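# Screw a plastic funnel onto a glass vial's neck

## Task

Twist the plastic funnel down onto the neck of the glass vial sitting in its holder until it is fully seated and snug, then leave the vial upright with the funnel fitted. Crushing, pressing hard on, or dropping the glass from more than a few centimetres breaks it and counts as failure.

## Robot and tools

ROBOT. Two arms, left_arm and right_arm, each a UR-style six-joint arm with a Robotiq 140 mm two-finger gripper whose fingers can fold at a hinge. Each arm sits on its own carriage on one shared floor track along y at x = 0: left_rail (always the +y one) carries left_arm, right_rail carries right_arm. An arm base is at x = 0, y = its carriage position_m, z = 0.04 m, facing +x.

SCENE FRAME. Reported positions use a table-fixed frame: table top z = 0, +z up, +x the direction the arms face, +y to their left; the table edge is at x = 0.17 m. Gripper frame: fingers point along its +z, close along its y; a camera block sticks out about 10 cm on its +x side. end_effector_position is the pinch point between closed pads; fingertips extend about 33 mm past it (9 mm when wide open).

execute_actions(actions, cameras). Runs actions in sequence; an empty list just reports state and images. An action may hold: rows (1 to 15 rows), steps (1 to 450 control steps of 1/30 s, default 15, at least one per row), until, and device commands. Every row is one flat list of 18 numbers in [-1, 1] covering both arms: left dx, dy, dz, rx, ry, rz, gripper position, force_limit, speed, then the same nine for the right. The six pose numbers are offsets, not poses: measured from that arm's Hand target as it stood when the action began, along the Hand target's own axes. Every row counts from that same start, not from the previous row; a new action starts from the new Hand target, so repeating an offset adds motion. Scale: 1.0 equals 0.6 m or 180 degrees; rx, ry, rz form one rotation vector. Send six zeros to hold an arm, and always resend each gripper's current three numbers (a 0 is itself a command). After the last row, arms keep heading to that row's target for the remaining steps. Per step the command is clipped to 150 mm and 16 degrees from the measured pose. To move gently, ramp offsets in small increments (0.01 per row is about 0.18 m/s).

Gripper numbers: position +1 is open (140 mm), pads touch near -0.8, -1 closes until blocked. force_limit -1 to +1 sets pad force (about 14 N to 58 N at slow speed); speed -1 to +1 is closing rate (about 30 to 250 mm/s), and faster closing squeezes much harder. For the glass vial, use low force and slow speed. Grip in the outer quarter of the pads near the fingertips; deeper grips may fold the fingers and hold loosely. Fingertips pushed against a surface fold easily.

move(target, speed, blend, stop_force, zero, blocking, cameras). Straight-line path for each arm toward target: one 18-number row or a list of up to 15 rows, every row an offset from the same Hand targets, same layout and scale as above. speed is top path speed in m/s, 0.002 to 0.5 (default 0.25; turning up to twice that in rad/s), one value or one per target. blend in m rounds corners in a list. stop_force, 4 to 80 N for both arms, ends an arm's path when its wrist sensor feels that much push; unreliable while the gripper rotates and for light touches; leave it out when backing off a contact. zero resets the force baseline first (default true). blocking=false returns early; then use wait or stop before other motion. Moves last at least 0.5 s and at most 10 s. The result adds a move: line, e.g. done, off_target, moving, held, fault, plus limits such as paced or held.

wait(seconds 0 to 10). stop() brakes a running move. zoom_image(camera, region [x0,y0,x1,y1] pixels, at most 504x504) from cam_high, cam_low, cam_close (504x504), cam_left_wrist, cam_right_wrist (672x504). zero_wrist_force(arm). read_manual(section) gives licence text only. finished_scene(scene) ends the scene irreversibly; only call it when the funnel is seated and the vial is upright and released.

CARRIAGES. Command with {"left_rail": {...}} inside an action: position_m (left_rail -0.8 to 1.5, right_rail -1.5 to 0.8 m), speed_m_s 0.01 to 1, acceleration_factor 0.1 to 1, or {"stop": true}. Then run an action with until {"left_rail": {"position_status": ["!=", "moving"]}}. until also accepts {"all": {"status": "ended"}} or {"any": ...}, and comparisons = != < <= > >=. Keep carriages at least 0.78 m apart. A drive carries its arm along. Statuses: moving, done, stopped, contact_stop, time_out, stopped_with_arm, stopped_for_other_arm, stopped_for_other_carriage; position_answer taken or not_taken. Out-of-range values reject the entire call.

RESULTS. Per arm: end_effector_position (m), end_effector_quat_wxyz, velocities; Hand target (the base for the next offsets); Tool commands; gripper object_status (0 moving, 1 blocked opening, 2 blocked closing = holding, 3 reached target or pads met) and position_measured in counts (3 open, 230 pads meeting); Joint positions (rail m, then six joints rad), Joint velocities, joint torques; Wrist force/torque in gripper axes plus the peak since last shown; Motor temperatures; fault or MOTOR HOT lines.

AVOID. Hard squeezes, presses or fast contact on the glass; dropping anything or pushing it off the table; arm-to-arm contact; twisting something stiff with heavy torque on the wrist. A torque at a joint limit (elbow 136, wrists 49.1 N m) or about 150 N external force stops that arm for 10 s. Motors overheating at 85 °C lock the arm; avoid holding stretched poses or pushing toward unreachable targets.

Each tool is called after "Request:" as name(argument=value, ...), one argument or row to a line, values as JSON.

## Session

Request:
execute_actions(
  actions=[],
)

Scene clock: 0.00 s.
left_arm: end_effector_position=(+0.3563, +0.4786, +0.5790) position_measured=3 object_status=3 end_effector_quat_wxyz=(+0.000, +0.000, +1.000, +0.000) | right_arm: end_effector_position=(+0.3563, -0.3214, +0.5790) position_measured=3 object_status=3 end_effector_quat_wxyz=(+0.000, +0.000, +1.000, +0.000)
Joint positions: left_arm=[0.4 -0.28 -2.157 1.821 -1.235 -1.571 -0.281] | right_arm=[-0.4 -0.28 -2.157 1.821 -1.235 -1.571 -0.281]
Joint velocities: within noise
Joint torques (N m): no reading
Motor temperatures (°C): left_arm=[32 34 36 36 38 37] | right_arm=[33 30 35 39 36 39]
Wrist force (N): no reading
Wrist torque (N m): no reading
Wrist force, peak (N): no reading
Hand target: left_arm +0.3563, +0.4786, +0.5790; +0.000, +0.000, +1.000, +0.000 | right_arm +0.3563, -0.3214, +0.5790; +0.000, +0.000, +1.000, +0.000
Tool commands: left_gripper/position=+1.0 left_gripper/force_limit=+1.0 left_gripper/speed=+1.0 right_gripper/position=+1.0 right_gripper/force_limit=+1.0 right_gripper/speed=+1.0
left_rail: position_m=0.400 position_status=done
right_rail: position_m=-0.400 position_status=done

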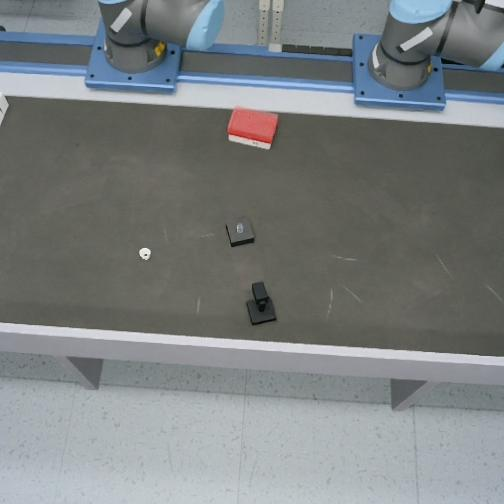

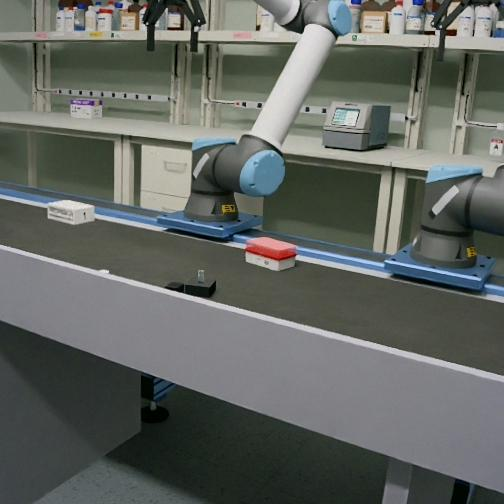

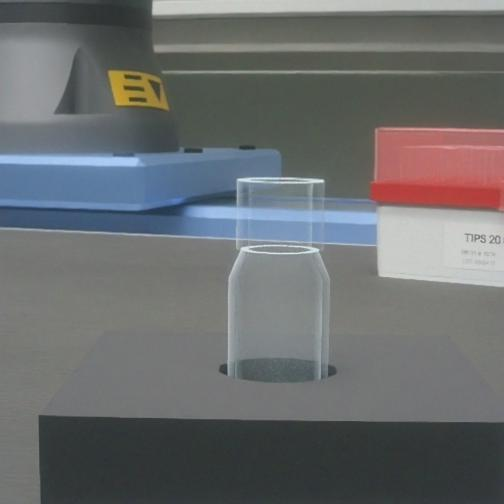

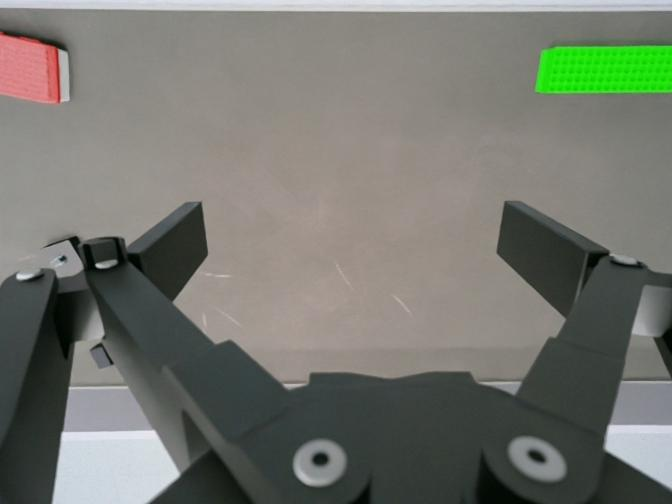

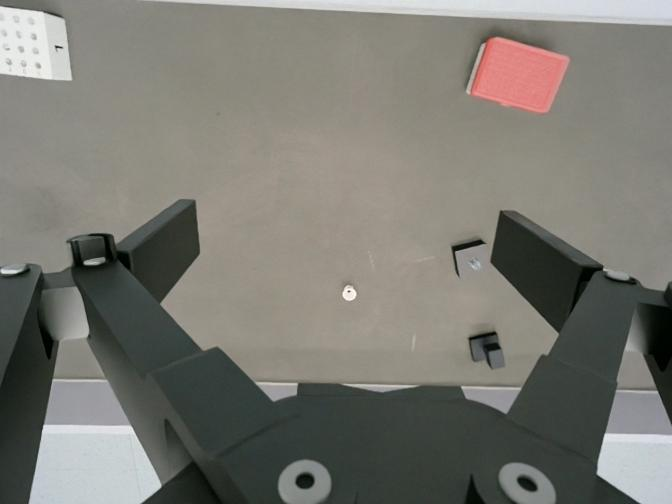

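Request:
zoom_image(
  camera="cam_right_wrist",
  region=[320, 230, 520, 380],
)

Request:
zoom_image(
  camera="cam_low",
  region=[80, 240, 240, 320],
)

Request:
move(
  target=[0,0,0,0,0,0,1,1,1,-0.38,0.02,0.58,0,0,0,1,1,1],
  speed=0.35,
  cameras=["cam_right_wrist","cam_high"],
)

Scaled by 2.520 from the camera's 672x504 image, which has a finer 960x720 frame.

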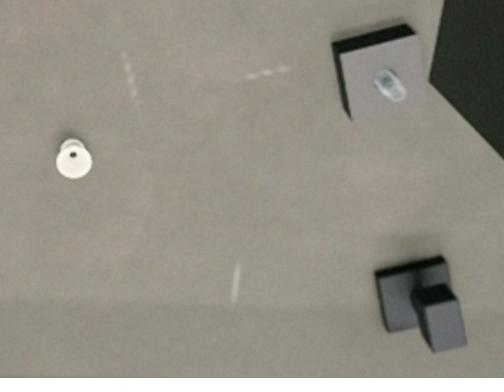

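Scaled by 3.150 from the camera's 504x504 image, which has a finer 720x720 frame.

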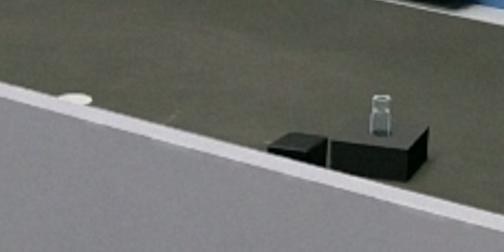

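Scene clock: 4.47 s.
left_arm: end_effector_position=(+0.3563, +0.4786, +0.5790) position_measured=3 object_status=3 end_effector_quat_wxyz=(+0.000, +0.000, +1.000, +0.000) | right_arm: end_effector_position=(+0.5843, -0.3094, +0.2311) position_measured=3 object_status=3 end_effector_quat_wxyz=(+0.000, +0.000, +1.000, +0.000)
Joint positions: left_arm=[0.4 -0.28 -2.157 1.821 -1.235 -1.571 -0.28] | right_arm=[-0.4 -0.145 -1.677 2.146 -2.04 -1.571 -0.145]
Joint velocities: within noise
Joint torques (N m): left_arm=[2.45 4.09 -41.81 -3.89 -0.61 -0.62] | right_arm=[7.82 -24.85 -50.26 -7.56 -3.01 3.01]
Motor temperatures (°C): left_arm=[32 34 36 36 38 37] | right_arm=[33 30 35 39 36 39]
Wrist force (N): left_arm=[0.0 0.2 0.1] | right_arm=[0.1 -0.8 0.5]
Wrist torque (N m): left_arm=[0.04 0.00 0.00] | right_arm=[-0.22 0.01 0.00]
Wrist force, peak (N): left_arm=[0.6 -0.6 0.1] | right_arm=[2.0 0.2 -3.0]
Hand target: left_arm +0.3563, +0.4786, +0.5790; +0.000, +0.000, +1.000, +0.000 | right_arm +0.5844, -0.3094, +0.2310; +0.000, +0.000, +1.000, +0.000
Off the commanded pose: left_arm 0.000 m, 0 deg | right_arm 0.000 m, 0 deg.
left_rail: position_m=0.400 position_status=done
right_rail: position_m=-0.400 position_status=done
move: done
Images, in order (width x height): cam_high 504x504, cam_right_wrist 672x504.

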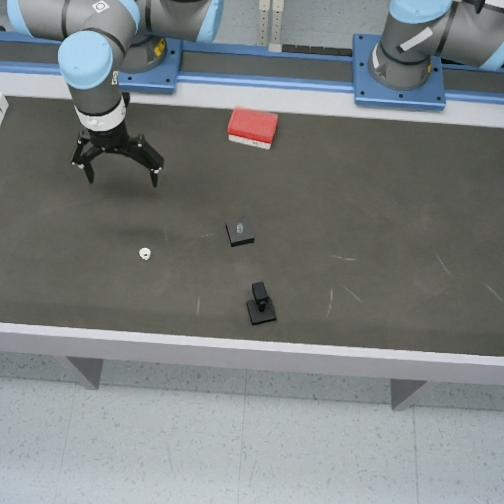

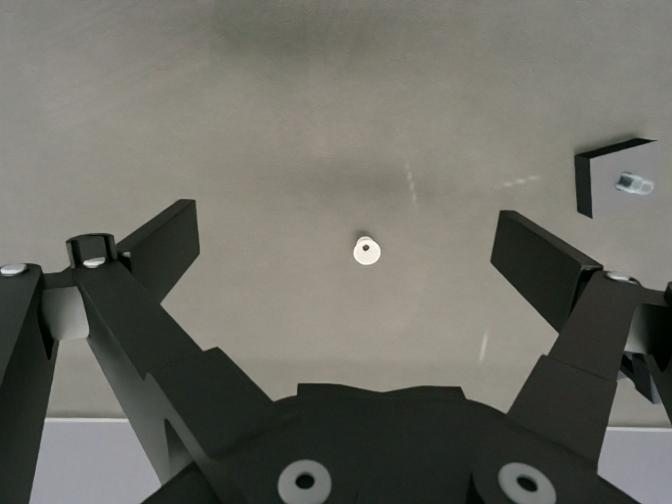

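Request:
zoom_image(
  camera="cam_right_wrist",
  region=[320, 200, 420, 300],
)

Request:
move(
  target=[0,0,0,0,0,0,1,1,1,-0.13,0.03,0.15,0,0,0,1,1,1],
  cameras=["cam_right_wrist","cam_high","cam_close","cam_low"],
)

Request:
zoom_image(
  camera="cam_right_wrist",
  region=[270, 150, 470, 350],
)

Request:
zoom_image(
  camera="cam_low",
  region=[60, 200, 180, 300],
)

Scaled by 5.040 from the camera's 672x504 image, which has a finer 960x720 frame.

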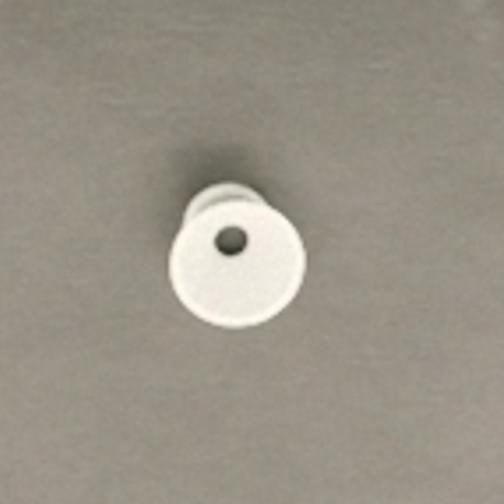

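Scene clock: 8.43 s.
left_arm: end_effector_position=(+0.3563, +0.4786, +0.5790) position_measured=3 object_status=3 end_effector_quat_wxyz=(+0.000, +0.000, +1.000, +0.000) | right_arm: end_effector_position=(+0.6623, -0.2914, +0.1411) position_measured=3 object_status=3 end_effector_quat_wxyz=(+0.000, +0.000, +1.000, +0.000)
Joint positions: left_arm=[0.4 -0.28 -2.157 1.821 -1.235 -1.571 -0.28] | right_arm=[-0.4 -0.1 -1.449 2.102 -2.224 -1.571 -0.1]
Joint velocities: within noise
Joint torques (N m): left_arm=[0.88 5.18 -40.48 -3.81 -0.33 -0.72] | right_arm=[6.58 -44.85 -45.75 -7.42 -2.74 3.02]
Motor temperatures (°C): left_arm=[32 34 36 36 38 37] | right_arm=[33 30 35 39 36 39]
Wrist force (N): left_arm=[-0.2 -0.2 0.3] | right_arm=[0.2 -0.4 0.0]
Wrist torque (N m): left_arm=[-0.04 0.03 0.00] | right_arm=[-0.13 -0.04 0.02]
Wrist force, peak (N): left_arm=[0.8 0.4 0.4] | right_arm=[-1.7 -0.5 2.8]
Hand target: left_arm +0.3563, +0.4786, +0.5790; +0.000, +0.000, +1.000, +0.000 | right_arm +0.6624, -0.2914, +0.1410; +0.000, +0.000, +1.000, +0.000
Off the commanded pose: left_arm 0.000 m, 0 deg | right_arm 0.000 m, 0 deg.
left_rail: position_m=0.400 position_status=done
right_rail: position_m=-0.400 position_status=done
move: done
Images, in order (width x height): cam_high 504x504, cam_low 504x504, cam_close 504x504, cam_right_wrist 672x504.

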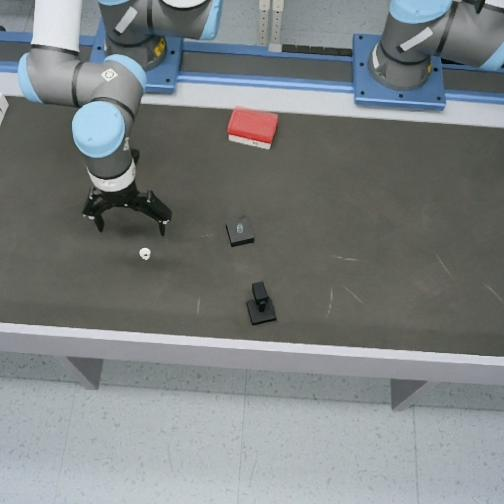

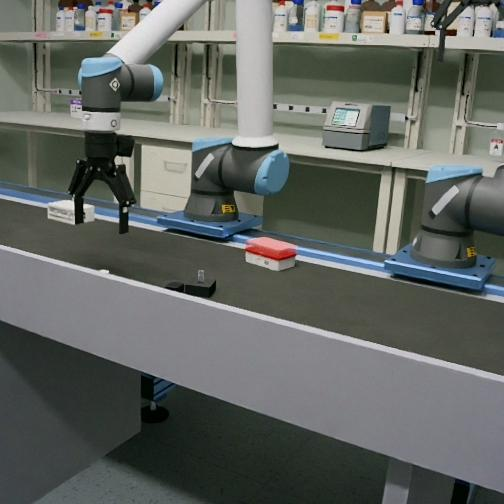

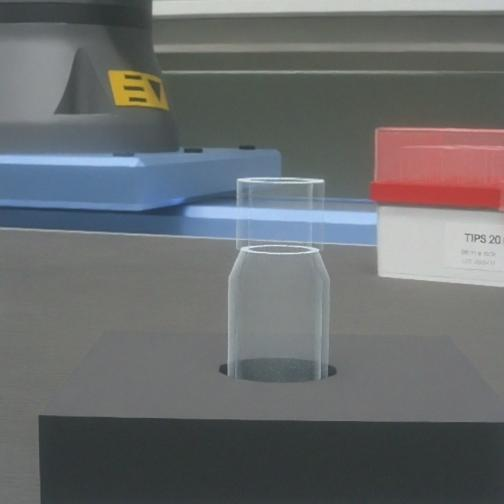

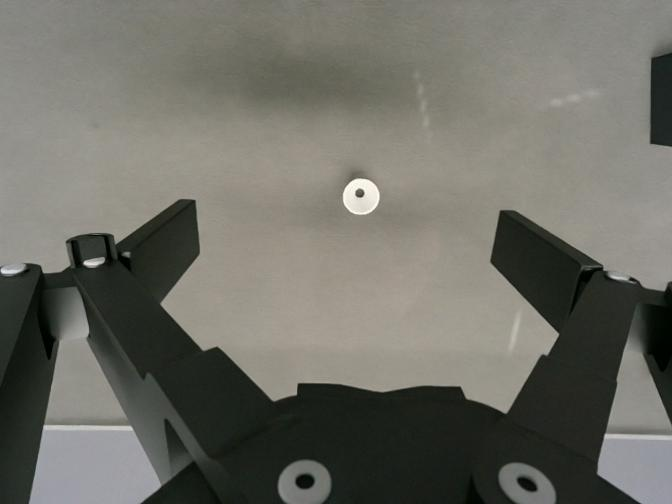

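Scaled by 2.520 from the camera's 672x504 image, which has a finer 960x720 frame.

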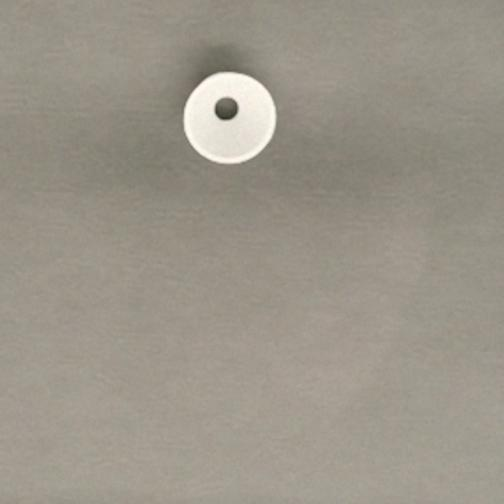

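Scaled by 4.200 from the camera's 504x504 image, which has a finer 720x720 frame.

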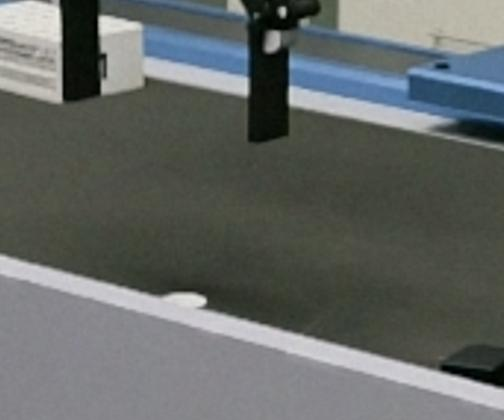

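Request:
move(
  target=[0,0,0,0,0,0,1,1,1,-0.03,0.035,0.10,0,0,0,0.1,1,1],
  cameras=["cam_right_wrist","cam_low"],
)

Request:
zoom_image(
  camera="cam_right_wrist",
  region=[250, 100, 450, 300],
)

Request:
zoom_image(
  camera="cam_low",
  region=[60, 220, 140, 300],
)

Scene clock: 10.67 s.
left_arm: end_effector_position=(+0.3563, +0.4786, +0.5790) position_measured=3 object_status=3 end_effector_quat_wxyz=(+0.000, +0.000, +1.000, +0.000) | right_arm: end_effector_position=(+0.6803, -0.2704, +0.0811) position_measured=117 object_status=3 end_effector_quat_wxyz=(+0.000, +0.000, +1.000, +0.000)
Joint positions: left_arm=[0.4 -0.28 -2.157 1.821 -1.235 -1.571 -0.281] | right_arm=[-0.4 -0.066 -1.343 2.109 -2.336 -1.571 -0.066]
Joint velocities: within noise
Joint torques (N m): left_arm=[1.5 5.11 -39.49 -3.75 -0.66 0.06] | right_arm=[7.92 -52.1 -42.29 -8.02 -0.17 2.63]
Motor temperatures (°C): left_arm=[32 34 36 36 38 37] | right_arm=[33 30 35 39 36 39]
Wrist force (N): left_arm=[0.3 -0.2 0.4] | right_arm=[0.2 0.0 0.0]
Wrist torque (N m): left_arm=[-0.05 -0.05 0.00] | right_arm=[-0.03 -0.05 0.01]
Wrist force, peak (N): left_arm=[-0.1 -0.5 0.6] | right_arm=[-0.6 0.8 1.7]
Hand target: left_arm +0.3563, +0.4786, +0.5790; +0.000, +0.000, +1.000, +0.000 | right_arm +0.6804, -0.2704, +0.0810; +0.000, +0.000, +1.000, +0.000
Off the commanded pose: left_arm 0.000 m, 0 deg | right_arm 0.000 m, 0 deg.
left_rail: position_m=0.400 position_status=done
right_rail: position_m=-0.400 position_status=done
move: done
Images, in order (width x height): cam_low 504x504, cam_right_wrist 672x504.

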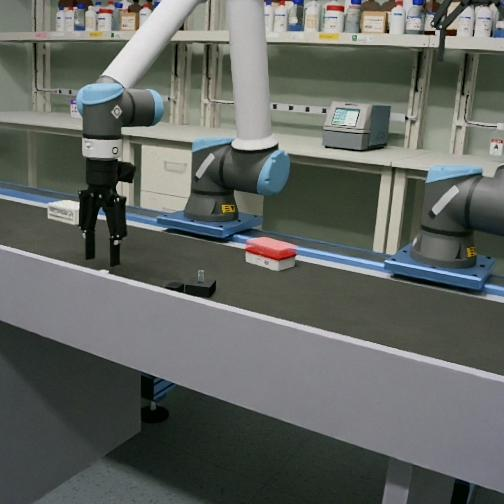

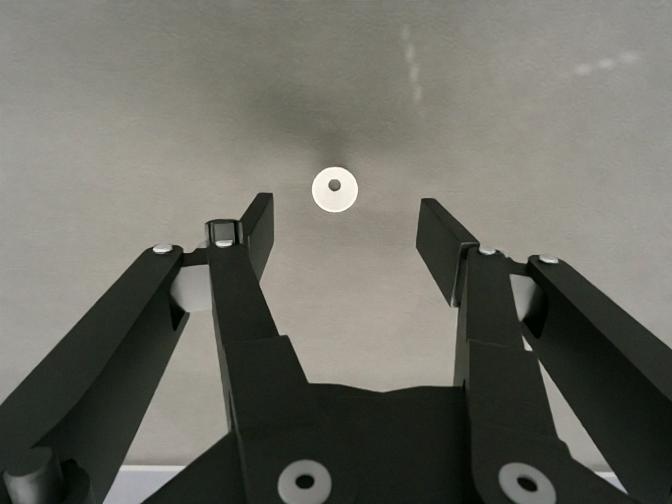

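Scaled by 2.520 from the camera's 672x504 image, which has a finer 960x720 frame.

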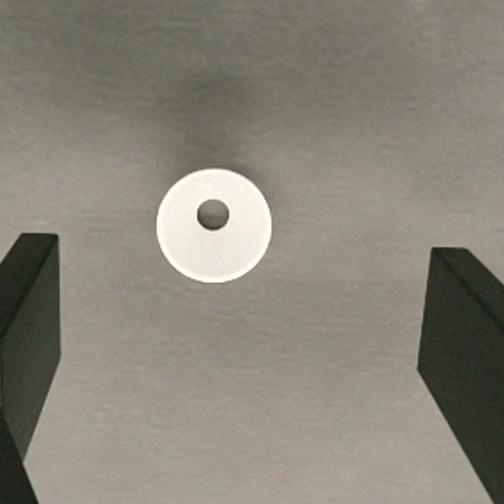

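Scaled by 6.300 from the camera's 504x504 image, which has a finer 720x720 frame.

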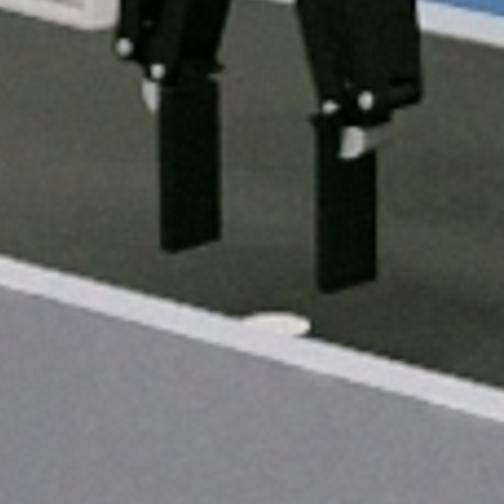

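Request:
move(
  target=[
    [0,0,0,0,0,0,1,1,1,0.005,-0.005,0.063,0,0,0,0.1,1,1],
    [0,0,0,0,0,0,1,1,1,0.005,-0.005,0.063,0,0,0,-1,-0.6,-1],
  ],
  cameras=["cam_right_wrist","cam_low"],
)

Request:
zoom_image(
  camera="cam_right_wrist",
  region=[250, 100, 450, 300],
)

Request:
zoom_image(
  camera="cam_low",
  region=[60, 220, 140, 300],
)

Scene clock: 15.60 s.
left_arm: end_effector_position=(+0.3563, +0.4786, +0.5790) position_measured=3 object_status=3 end_effector_quat_wxyz=(+0.000, +0.000, +1.000, +0.000) | right_arm: end_effector_position=(+0.6774, -0.2734, +0.0432) position_measured=194 object_status=0 end_effector_quat_wxyz=(+0.000, +0.000, +1.000, +0.000)
Joint positions: left_arm=[0.4 -0.28 -2.157 1.821 -1.235 -1.571 -0.281] | right_arm=[-0.4 -0.071 -1.296 2.138 -2.413 -1.571 -0.071]
Joint velocities: within noise
Joint torques (N m): left_arm=[0.83 8.14 -37.88 -3.38 -0.51 -0.54] | right_arm=[-14.39 -51.57 -29.22 -6.46 1.91 -3.15]
Motor temperatures (°C): left_arm=[32 34 36 36 38 37] | right_arm=[33 30 35 39 36 39]
Wrist force (N): left_arm=[0.1 0.0 0.3] | right_arm=[0.5 0.1 -3.5]
Wrist torque (N m): left_arm=[0.00 -0.02 0.00] | right_arm=[0.00 -0.04 0.03]
Wrist force, peak (N): left_arm=[0.2 -0.2 0.7] | right_arm=[0.5 0.1 -3.5]
Hand target: left_arm +0.3563, +0.4786, +0.5790; +0.000, +0.000, +1.000, +0.000 | right_arm +0.6774, -0.2734, +0.0432; +0.000, +0.000, +1.000, +0.000
Off the commanded pose: left_arm 0.000 m, 0 deg | right_arm 0.000 m, 0 deg.
left_rail: position_m=0.400 position_status=done
right_rail: position_m=-0.400 position_status=done
move: done
Images, in order (width x height): cam_low 504x504, cam_right_wrist 672x504.

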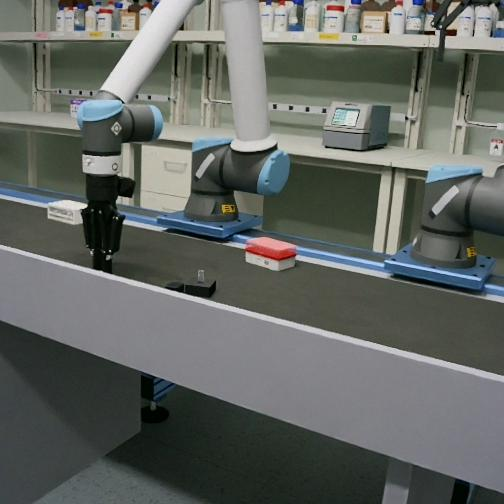

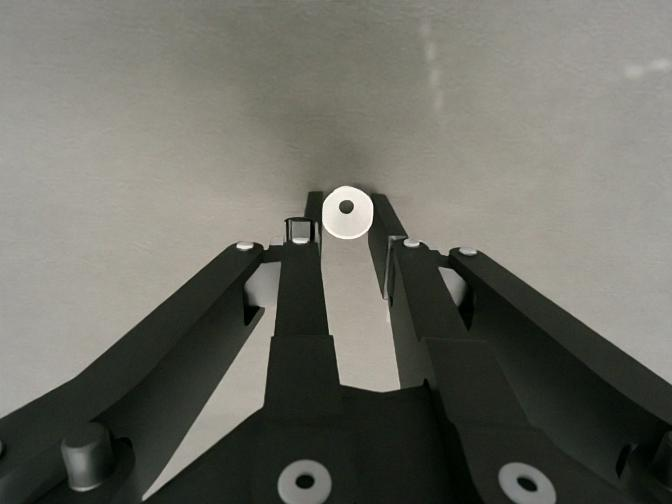

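Scaled by 2.520 from the camera's 672x504 image, which has a finer 960x720 frame.

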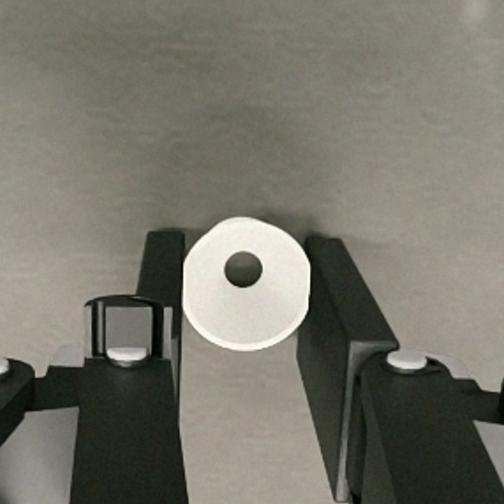

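Scaled by 6.300 from the camera's 504x504 image, which has a finer 720x720 frame.

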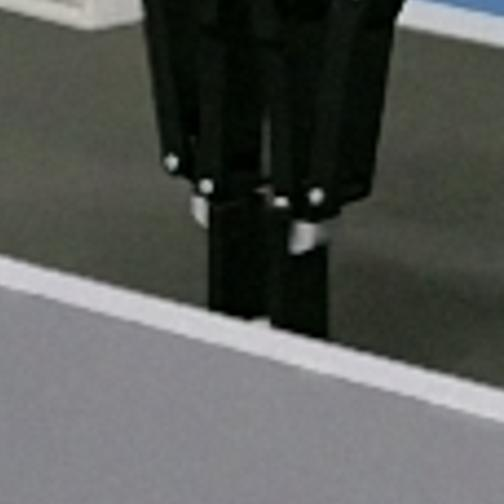

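Request:
move(
  target=[
    [0,0,0,0,0,0,1,1,1,0,0,-0.1,0,0,0,-1,-0.6,-1],
    [0,0,0,0,0,0,1,1,1,0.064,0.169,-0.2,0,0,-0.958,-1,-0.6,-1],
    [0,0,0,0,0,0,1,1,1,0.128,0.338,-0.262,0,0,0.083,-1,-0.6,-1],
  ],
  speed=0.5,
  blend=[0.03,0.03,0],
  cameras=["cam_right_wrist","cam_close","cam_high"],
)

Request:
zoom_image(
  camera="cam_right_wrist",
  region=[250, 60, 500, 310],
)

Scene clock: 25.33 s.
left_arm: end_effector_position=(+0.3563, +0.4786, +0.5790) position_measured=3 object_status=3 end_effector_quat_wxyz=(+0.000, +0.000, +1.000, +0.000) | right_arm: end_effector_position=(+0.6006, -0.0706, +0.2004) position_measured=194 object_status=2 end_effector_quat_wxyz=(+0.000, +0.130, +0.992, +0.000)
Joint positions: left_arm=[0.4 -0.28 -2.157 1.821 -1.235 -1.571 -0.281] | right_arm=[-0.4 0.245 -1.489 2.022 -2.104 -1.571 -5.778]
Joint velocities: within noise
Joint torques (N m): left_arm=[2.33 10.37 -38 -3.83 -0.29 -0.55] | right_arm=[-11.66 -72.02 -47.32 -1.72 3.76 -2.77]
Motor temperatures (°C): left_arm=[32 34 36 36 38 37] | right_arm=[33 30 35 39 36 39]
Wrist force (N): left_arm=[0.3 -0.1 0.3] | right_arm=[-0.2 -0.1 0.6]
Wrist torque (N m): left_arm=[-0.02 -0.06 0.00] | right_arm=[-0.05 0.03 0.03]
Wrist force, peak (N): left_arm=[0.0 -0.6 0.8] | right_arm=[1.1 -0.1 -4.0]
Hand target: left_arm +0.3563, +0.4786, +0.5790; +0.000, +0.000, +1.000, +0.000 | right_arm +0.6006, -0.0706, +0.2004; +0.000, +0.130, +0.992, +0.000
Off the commanded pose: left_arm 0.000 m, 0 deg | right_arm 0.000 m, 0 deg.
left_rail: position_m=0.400 position_status=done
right_rail: position_m=-0.400 position_status=done
move: done
Images, in order (width x height): cam_high 504x504, cam_close 504x504, cam_right_wrist 672x504.

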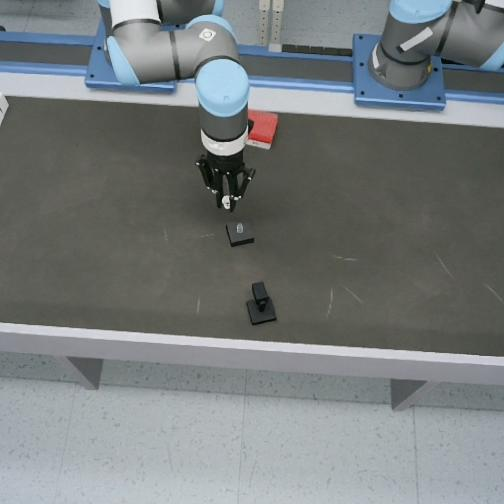

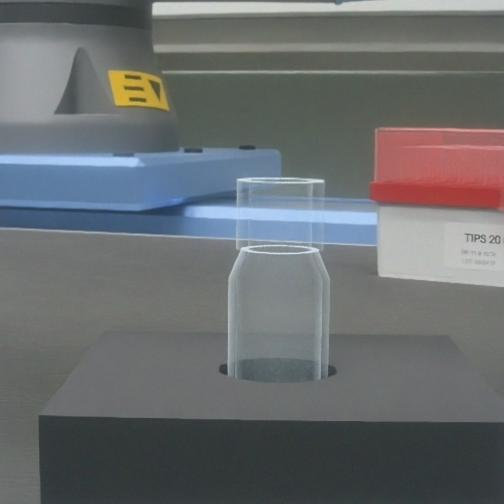

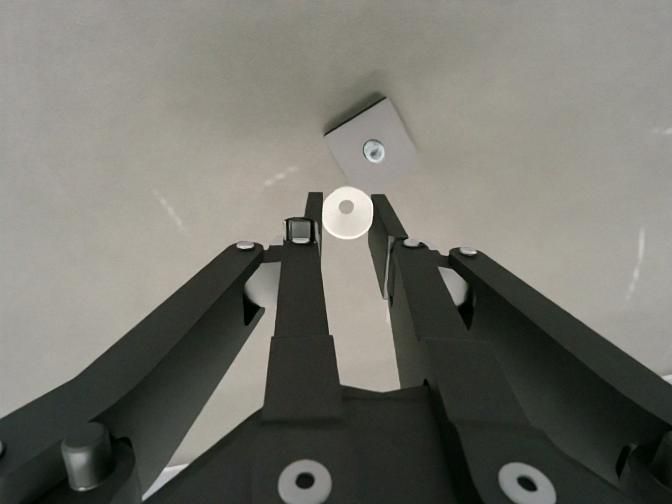

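Scaled by 2.016 from the camera's 672x504 image, which has a finer 960x720 frame.

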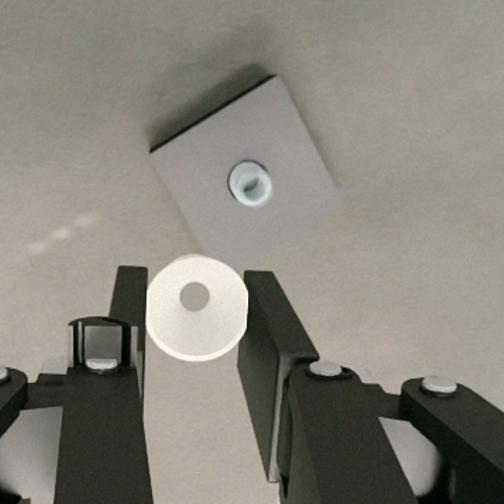

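Request:
move(
  target=[0,0,0,0,0,0,1,1,1,0.0155,0.0465,0.125,0,0,0,-1,-0.6,-1],
  cameras=["cam_right_wrist","cam_close"],
)

Request:
zoom_image(
  camera="cam_right_wrist",
  region=[280, 120, 420, 260],
)

Scene clock: 28.53 s.
left_arm: end_effector_position=(+0.3563, +0.4786, +0.5790) position_measured=3 object_status=3 end_effector_quat_wxyz=(+0.000, +0.000, +1.000, +0.000) | right_arm: end_effector_position=(+0.5988, -0.0413, +0.1255) position_measured=194 object_status=2 end_effector_quat_wxyz=(+0.000, +0.130, +0.992, +0.000)
Joint positions: left_arm=[0.4 -0.28 -2.157 1.821 -1.235 -1.571 -0.281] | right_arm=[-0.4 0.288 -1.39 2.066 -2.246 -1.571 -5.735]
Joint velocities: within noise
Joint torques (N m): left_arm=[1.51 11.43 -38.51 -3.6 -0.59 -0.32] | right_arm=[7.64 -50.45 -31.68 -7.85 -2.46 3.04]
Motor temperatures (°C): left_arm=[32 34 36 36 38 37] | right_arm=[33 30 35 39 36 39]
Wrist force (N): left_arm=[0.1 -0.2 0.3] | right_arm=[0.2 -0.8 0.2]
Wrist torque (N m): left_arm=[-0.03 -0.02 -0.01] | right_arm=[-0.19 -0.02 0.02]
Wrist force, peak (N): left_arm=[0.3 -0.1 0.8] | right_arm=[0.4 0.5 2.2]
Hand target: left_arm +0.3563, +0.4786, +0.5790; +0.000, +0.000, +1.000, +0.000 | right_arm +0.5988, -0.0413, +0.1254; +0.000, +0.130, +0.992, +0.000
Off the commanded pose: left_arm 0.000 m, 0 deg | right_arm 0.000 m, 0 deg.
left_rail: position_m=0.400 position_status=done
right_rail: position_m=-0.400 position_status=done
move: done
Images, in order (width x height): cam_close 504x504, cam_right_wrist 672x504.

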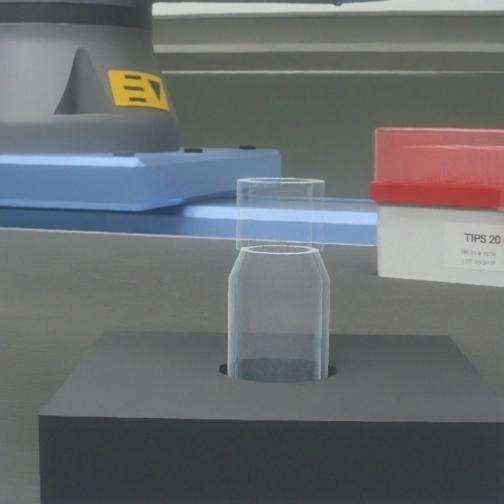

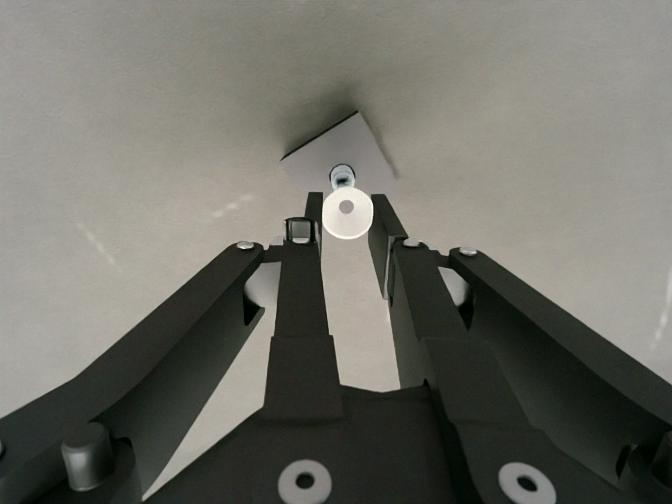

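Scaled by 3.600 from the camera's 672x504 image, which has a finer 960x720 frame.

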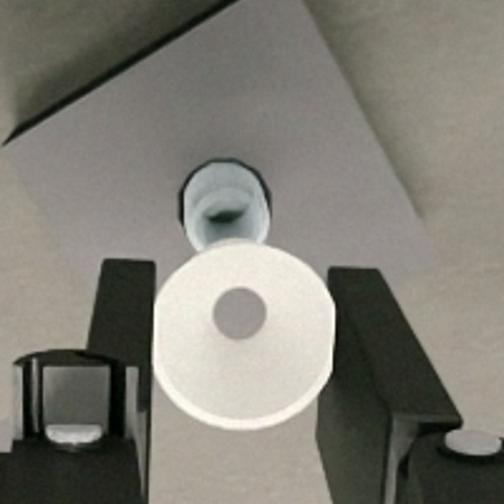

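Request:
move(
  target=[0,0,0,0,0,0,1,1,1,0.006,0.002,0.02,0,0,0,-1,-0.6,-1],
  stop_force=5,
  speed=0.05,
  cameras=["cam_right_wrist","cam_close"],
)

Request:
zoom_image(
  camera="cam_right_wrist",
  region=[280, 120, 420, 260],
)

Scene clock: 30.87 s.
left_arm: end_effector_position=(+0.3563, +0.4786, +0.5790) position_measured=3 object_status=3 end_effector_quat_wxyz=(+0.000, +0.000, +1.000, +0.000) | right_arm: end_effector_position=(+0.5956, -0.0392, +0.1134) position_measured=194 object_status=2 end_effector_quat_wxyz=(+0.000, +0.130, +0.992, +0.000)
Joint positions: left_arm=[0.4 -0.28 -2.157 1.821 -1.235 -1.571 -0.281] | right_arm=[-0.4 0.292 -1.378 2.078 -2.271 -1.571 -5.731]
Joint velocities: within noise
Joint torques (N m): left_arm=[0.76 12.99 -38.14 -3.75 -0.66 -0.44] | right_arm=[7.71 -48.43 -31.76 -7.67 -2.71 3.17]
Motor temperatures (°C): left_arm=[32 34 36 36 38 37] | right_arm=[33 30 35 39 36 39]
Wrist force (N): left_arm=[0.1 -0.2 0.3] | right_arm=[0.3 -0.6 0.7]
Wrist torque (N m): left_arm=[-0.05 -0.01 0.00] | right_arm=[-0.15 -0.06 0.01]
Wrist force, peak (N): left_arm=[0.1 -0.2 0.9] | right_arm=[0.3 -0.6 0.7]
Hand target: left_arm +0.3563, +0.4786, +0.5790; +0.000, +0.000, +1.000, +0.000 | right_arm +0.5956, -0.0392, +0.1134; +0.000, +0.130, +0.992, +0.000
Off the commanded pose: left_arm 0.000 m, 0 deg | right_arm 0.000 m, 0 deg.
left_rail: position_m=0.400 position_status=done
right_rail: position_m=-0.400 position_status=done
move: done
Images, in order (width x height): cam_close 504x504, cam_right_wrist 672x504.

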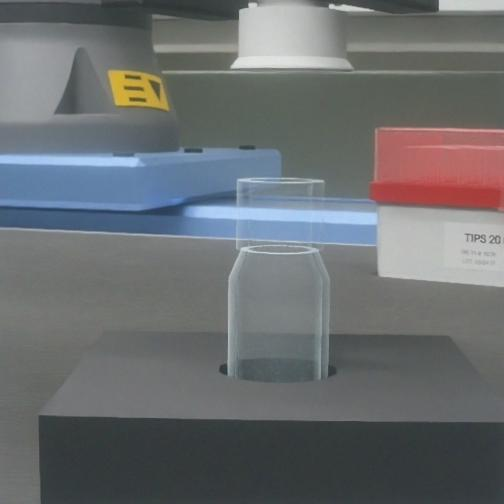

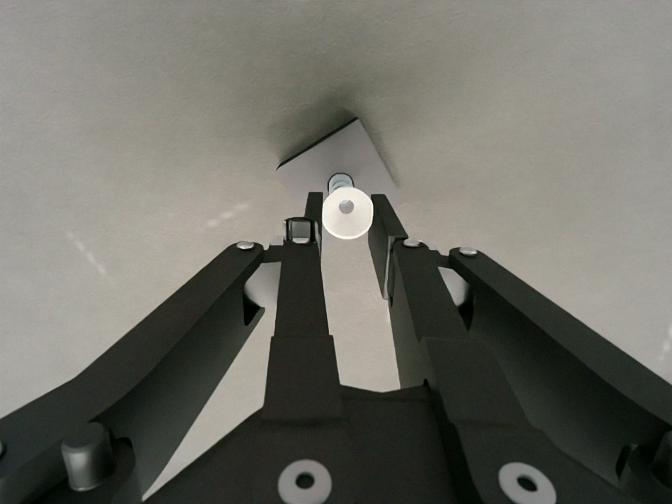

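Scaled by 3.600 from the camera's 672x504 image, which has a finer 960x720 frame.

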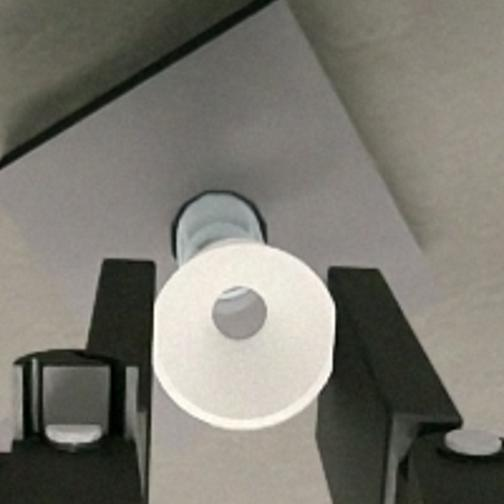

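Request:
zoom_image(
  camera="cam_right_wrist",
  region=[325, 165, 370, 225],
)

Request:
zoom_image(
  camera="cam_close",
  region=[180, 0, 400, 220],
)

Scaled by 8.400 from the camera's 672x504 image, which has a finer 960x720 frame.

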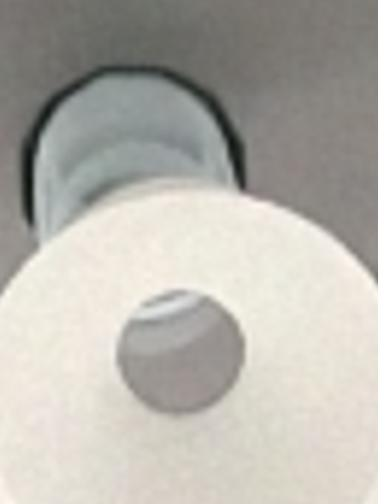

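Scaled by 2.291 from the camera's 504x504 image, which has a finer 720x720 frame.

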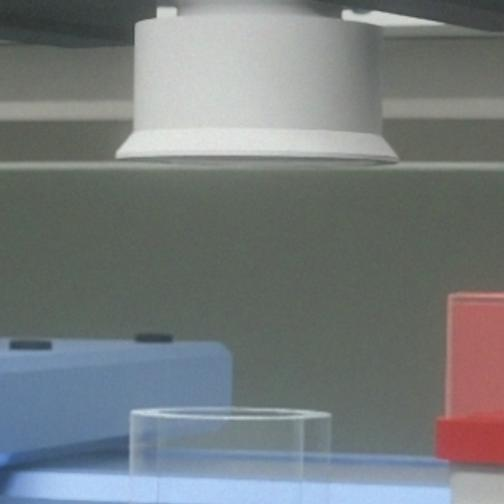

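Request:
move(
  target=[0,0,0,0,0,0,1,1,1,0.0005,-0.002,0.018,0,0,0,-1,-0.6,-1],
  stop_force=5,
  speed=0.05,
  cameras=["cam_right_wrist","cam_close"],
)

Request:
zoom_image(
  camera="cam_right_wrist",
  region=[325, 165, 370, 225],
)

Request:
zoom_image(
  camera="cam_close",
  region=[180, 50, 400, 270],
)

Scene clock: 35.30 s.
left_arm: end_effector_position=(+0.3563, +0.4786, +0.5790) position_measured=3 object_status=3 end_effector_quat_wxyz=(+0.000, +0.000, +1.000, +0.000) | right_arm: end_effector_position=(+0.5950, -0.0403, +0.1026) position_measured=194 object_status=2 end_effector_quat_wxyz=(+0.000, +0.130, +0.992, +0.000)
Joint positions: left_arm=[0.4 -0.28 -2.157 1.821 -1.235 -1.571 -0.281] | right_arm=[-0.4 0.291 -1.367 2.088 -2.292 -1.571 -5.732]
Joint velocities: within noise
Joint torques (N m): left_arm=[3.12 13.65 -37.67 -3.72 -0.77 -0.54] | right_arm=[-12.62 -50.04 -31.19 -7.62 -2.31 -3.18]
Motor temperatures (°C): left_arm=[32 34 36 36 38 37] | right_arm=[33 30 35 39 36 39]
Wrist force (N): left_arm=[0.0 0.2 0.2] | right_arm=[0.5 -0.5 0.0]
Wrist torque (N m): left_arm=[0.06 0.00 0.00] | right_arm=[-0.14 -0.11 0.02]
Wrist force, peak (N): left_arm=[0.4 -0.4 0.5] | right_arm=[0.4 0.0 1.0]
Hand target: left_arm +0.3563, +0.4786, +0.5790; +0.000, +0.000, +1.000, +0.000 | right_arm +0.5950, -0.0403, +0.1026; +0.000, +0.130, +0.992, +0.000
Off the commanded pose: left_arm 0.000 m, 0 deg | right_arm 0.000 m, 0 deg.
left_rail: position_m=0.400 position_status=done
right_rail: position_m=-0.400 position_status=done
move: done
Images, in order (width x height): cam_close 504x504, cam_right_wrist 672x504.

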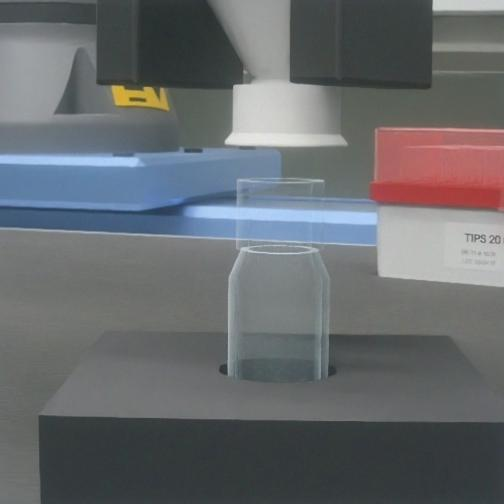

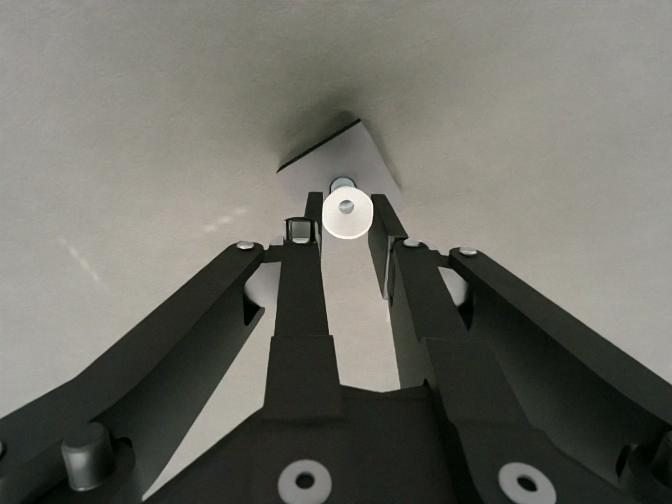

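Scaled by 8.400 from the camera's 672x504 image, which has a finer 960x720 frame.

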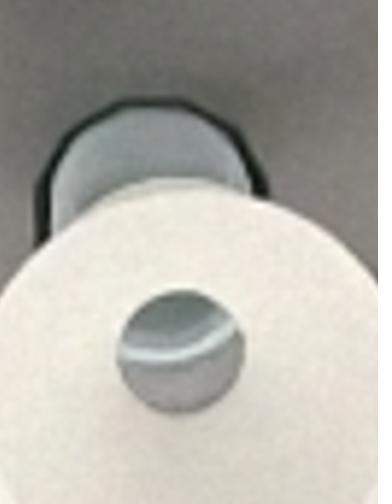

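Scaled by 2.291 from the camera's 504x504 image, which has a finer 720x720 frame.

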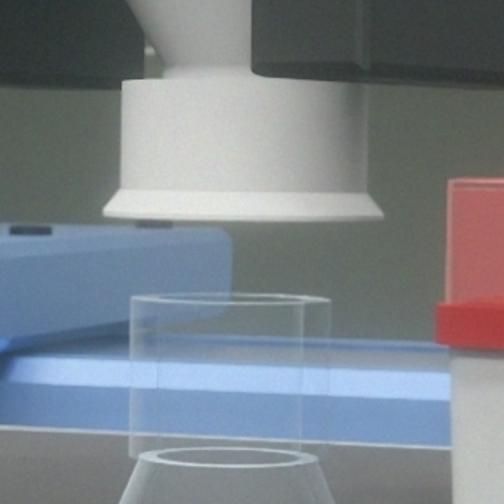

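Request:
move(
  target=[0,0,0,0,0,0,1,1,1,0.0005,-0.0018,0.014,0,0,0,-1,-0.6,-1],
  stop_force=4,
  speed=0.012,
  cameras=["cam_right_wrist","cam_close"],
)

Request:
zoom_image(
  camera="cam_right_wrist",
  region=[325, 165, 370, 225],
)

Request:
zoom_image(
  camera="cam_close",
  region=[180, 90, 400, 310],
)

Scene clock: 38.23 s.
left_arm: end_effector_position=(+0.3563, +0.4786, +0.5790) position_measured=3 object_status=3 end_effector_quat_wxyz=(+0.000, +0.000, +1.000, +0.000) | right_arm: end_effector_position=(+0.5945, -0.0412, +0.0942) position_measured=194 object_status=2 end_effector_quat_wxyz=(+0.000, +0.130, +0.992, +0.000)
Joint positions: left_arm=[0.4 -0.28 -2.157 1.821 -1.235 -1.571 -0.28] | right_arm=[-0.4 0.289 -1.358 2.096 -2.309 -1.571 -5.733]
Joint velocities: within noise
Joint torques (N m): left_arm=[0.36 13.81 -37.22 -3.51 -0.63 -0.62] | right_arm=[-11.8 -49.17 -30.26 -7.41 -2.4 -3.03]
Motor temperatures (°C): left_arm=[32 34 36 36 38 37] | right_arm=[33 30 35 39 36 39]
Wrist force (N): left_arm=[-0.2 0.0 0.5] | right_arm=[0.3 -0.4 0.7]
Wrist torque (N m): left_arm=[-0.01 0.06 0.00] | right_arm=[-0.14 -0.08 0.01]
Wrist force, peak (N): left_arm=[0.2 -0.7 0.7] | right_arm=[0.6 -0.6 0.9]
Hand target: left_arm +0.3563, +0.4786, +0.5790; +0.000, +0.000, +1.000, +0.000 | right_arm +0.5945, -0.0412, +0.0942; +0.000, +0.130, +0.992, +0.000
Off the commanded pose: left_arm 0.000 m, 0 deg | right_arm 0.000 m, 0 deg.
left_rail: position_m=0.400 position_status=done
right_rail: position_m=-0.400 position_status=done
move: done
Images, in order (width x height): cam_close 504x504, cam_right_wrist 672x504.

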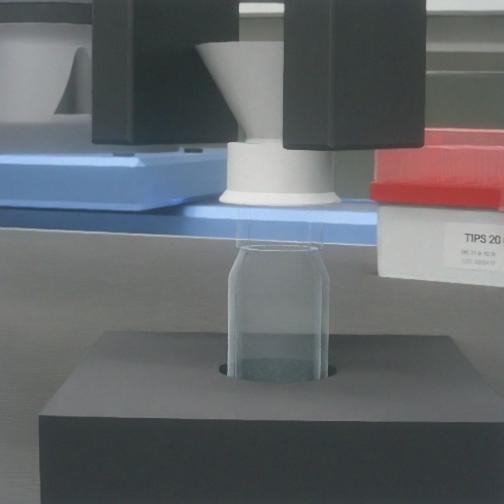

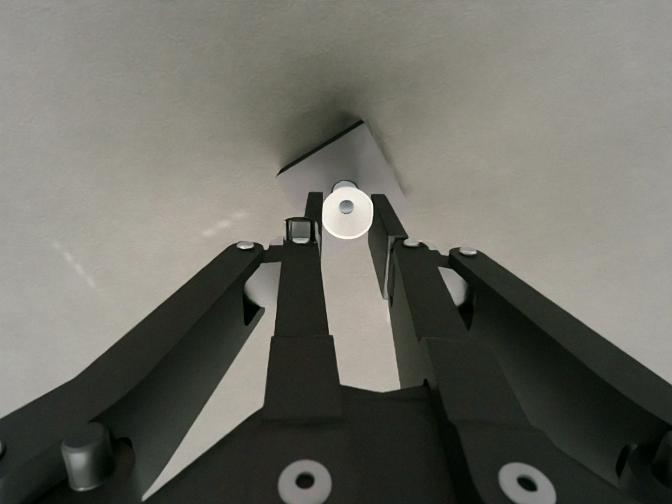

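Scaled by 8.400 from the camera's 672x504 image, which has a finer 960x720 frame.

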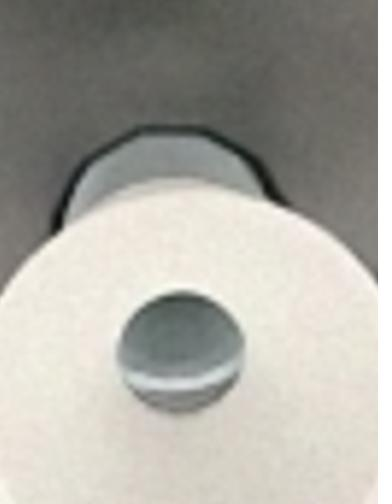

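Scaled by 2.291 from the camera's 504x504 image, which has a finer 720x720 frame.

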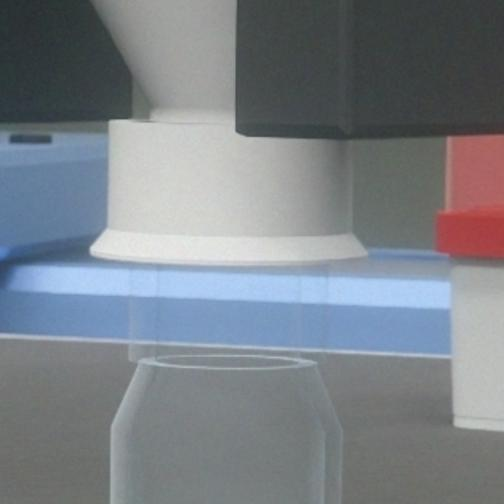

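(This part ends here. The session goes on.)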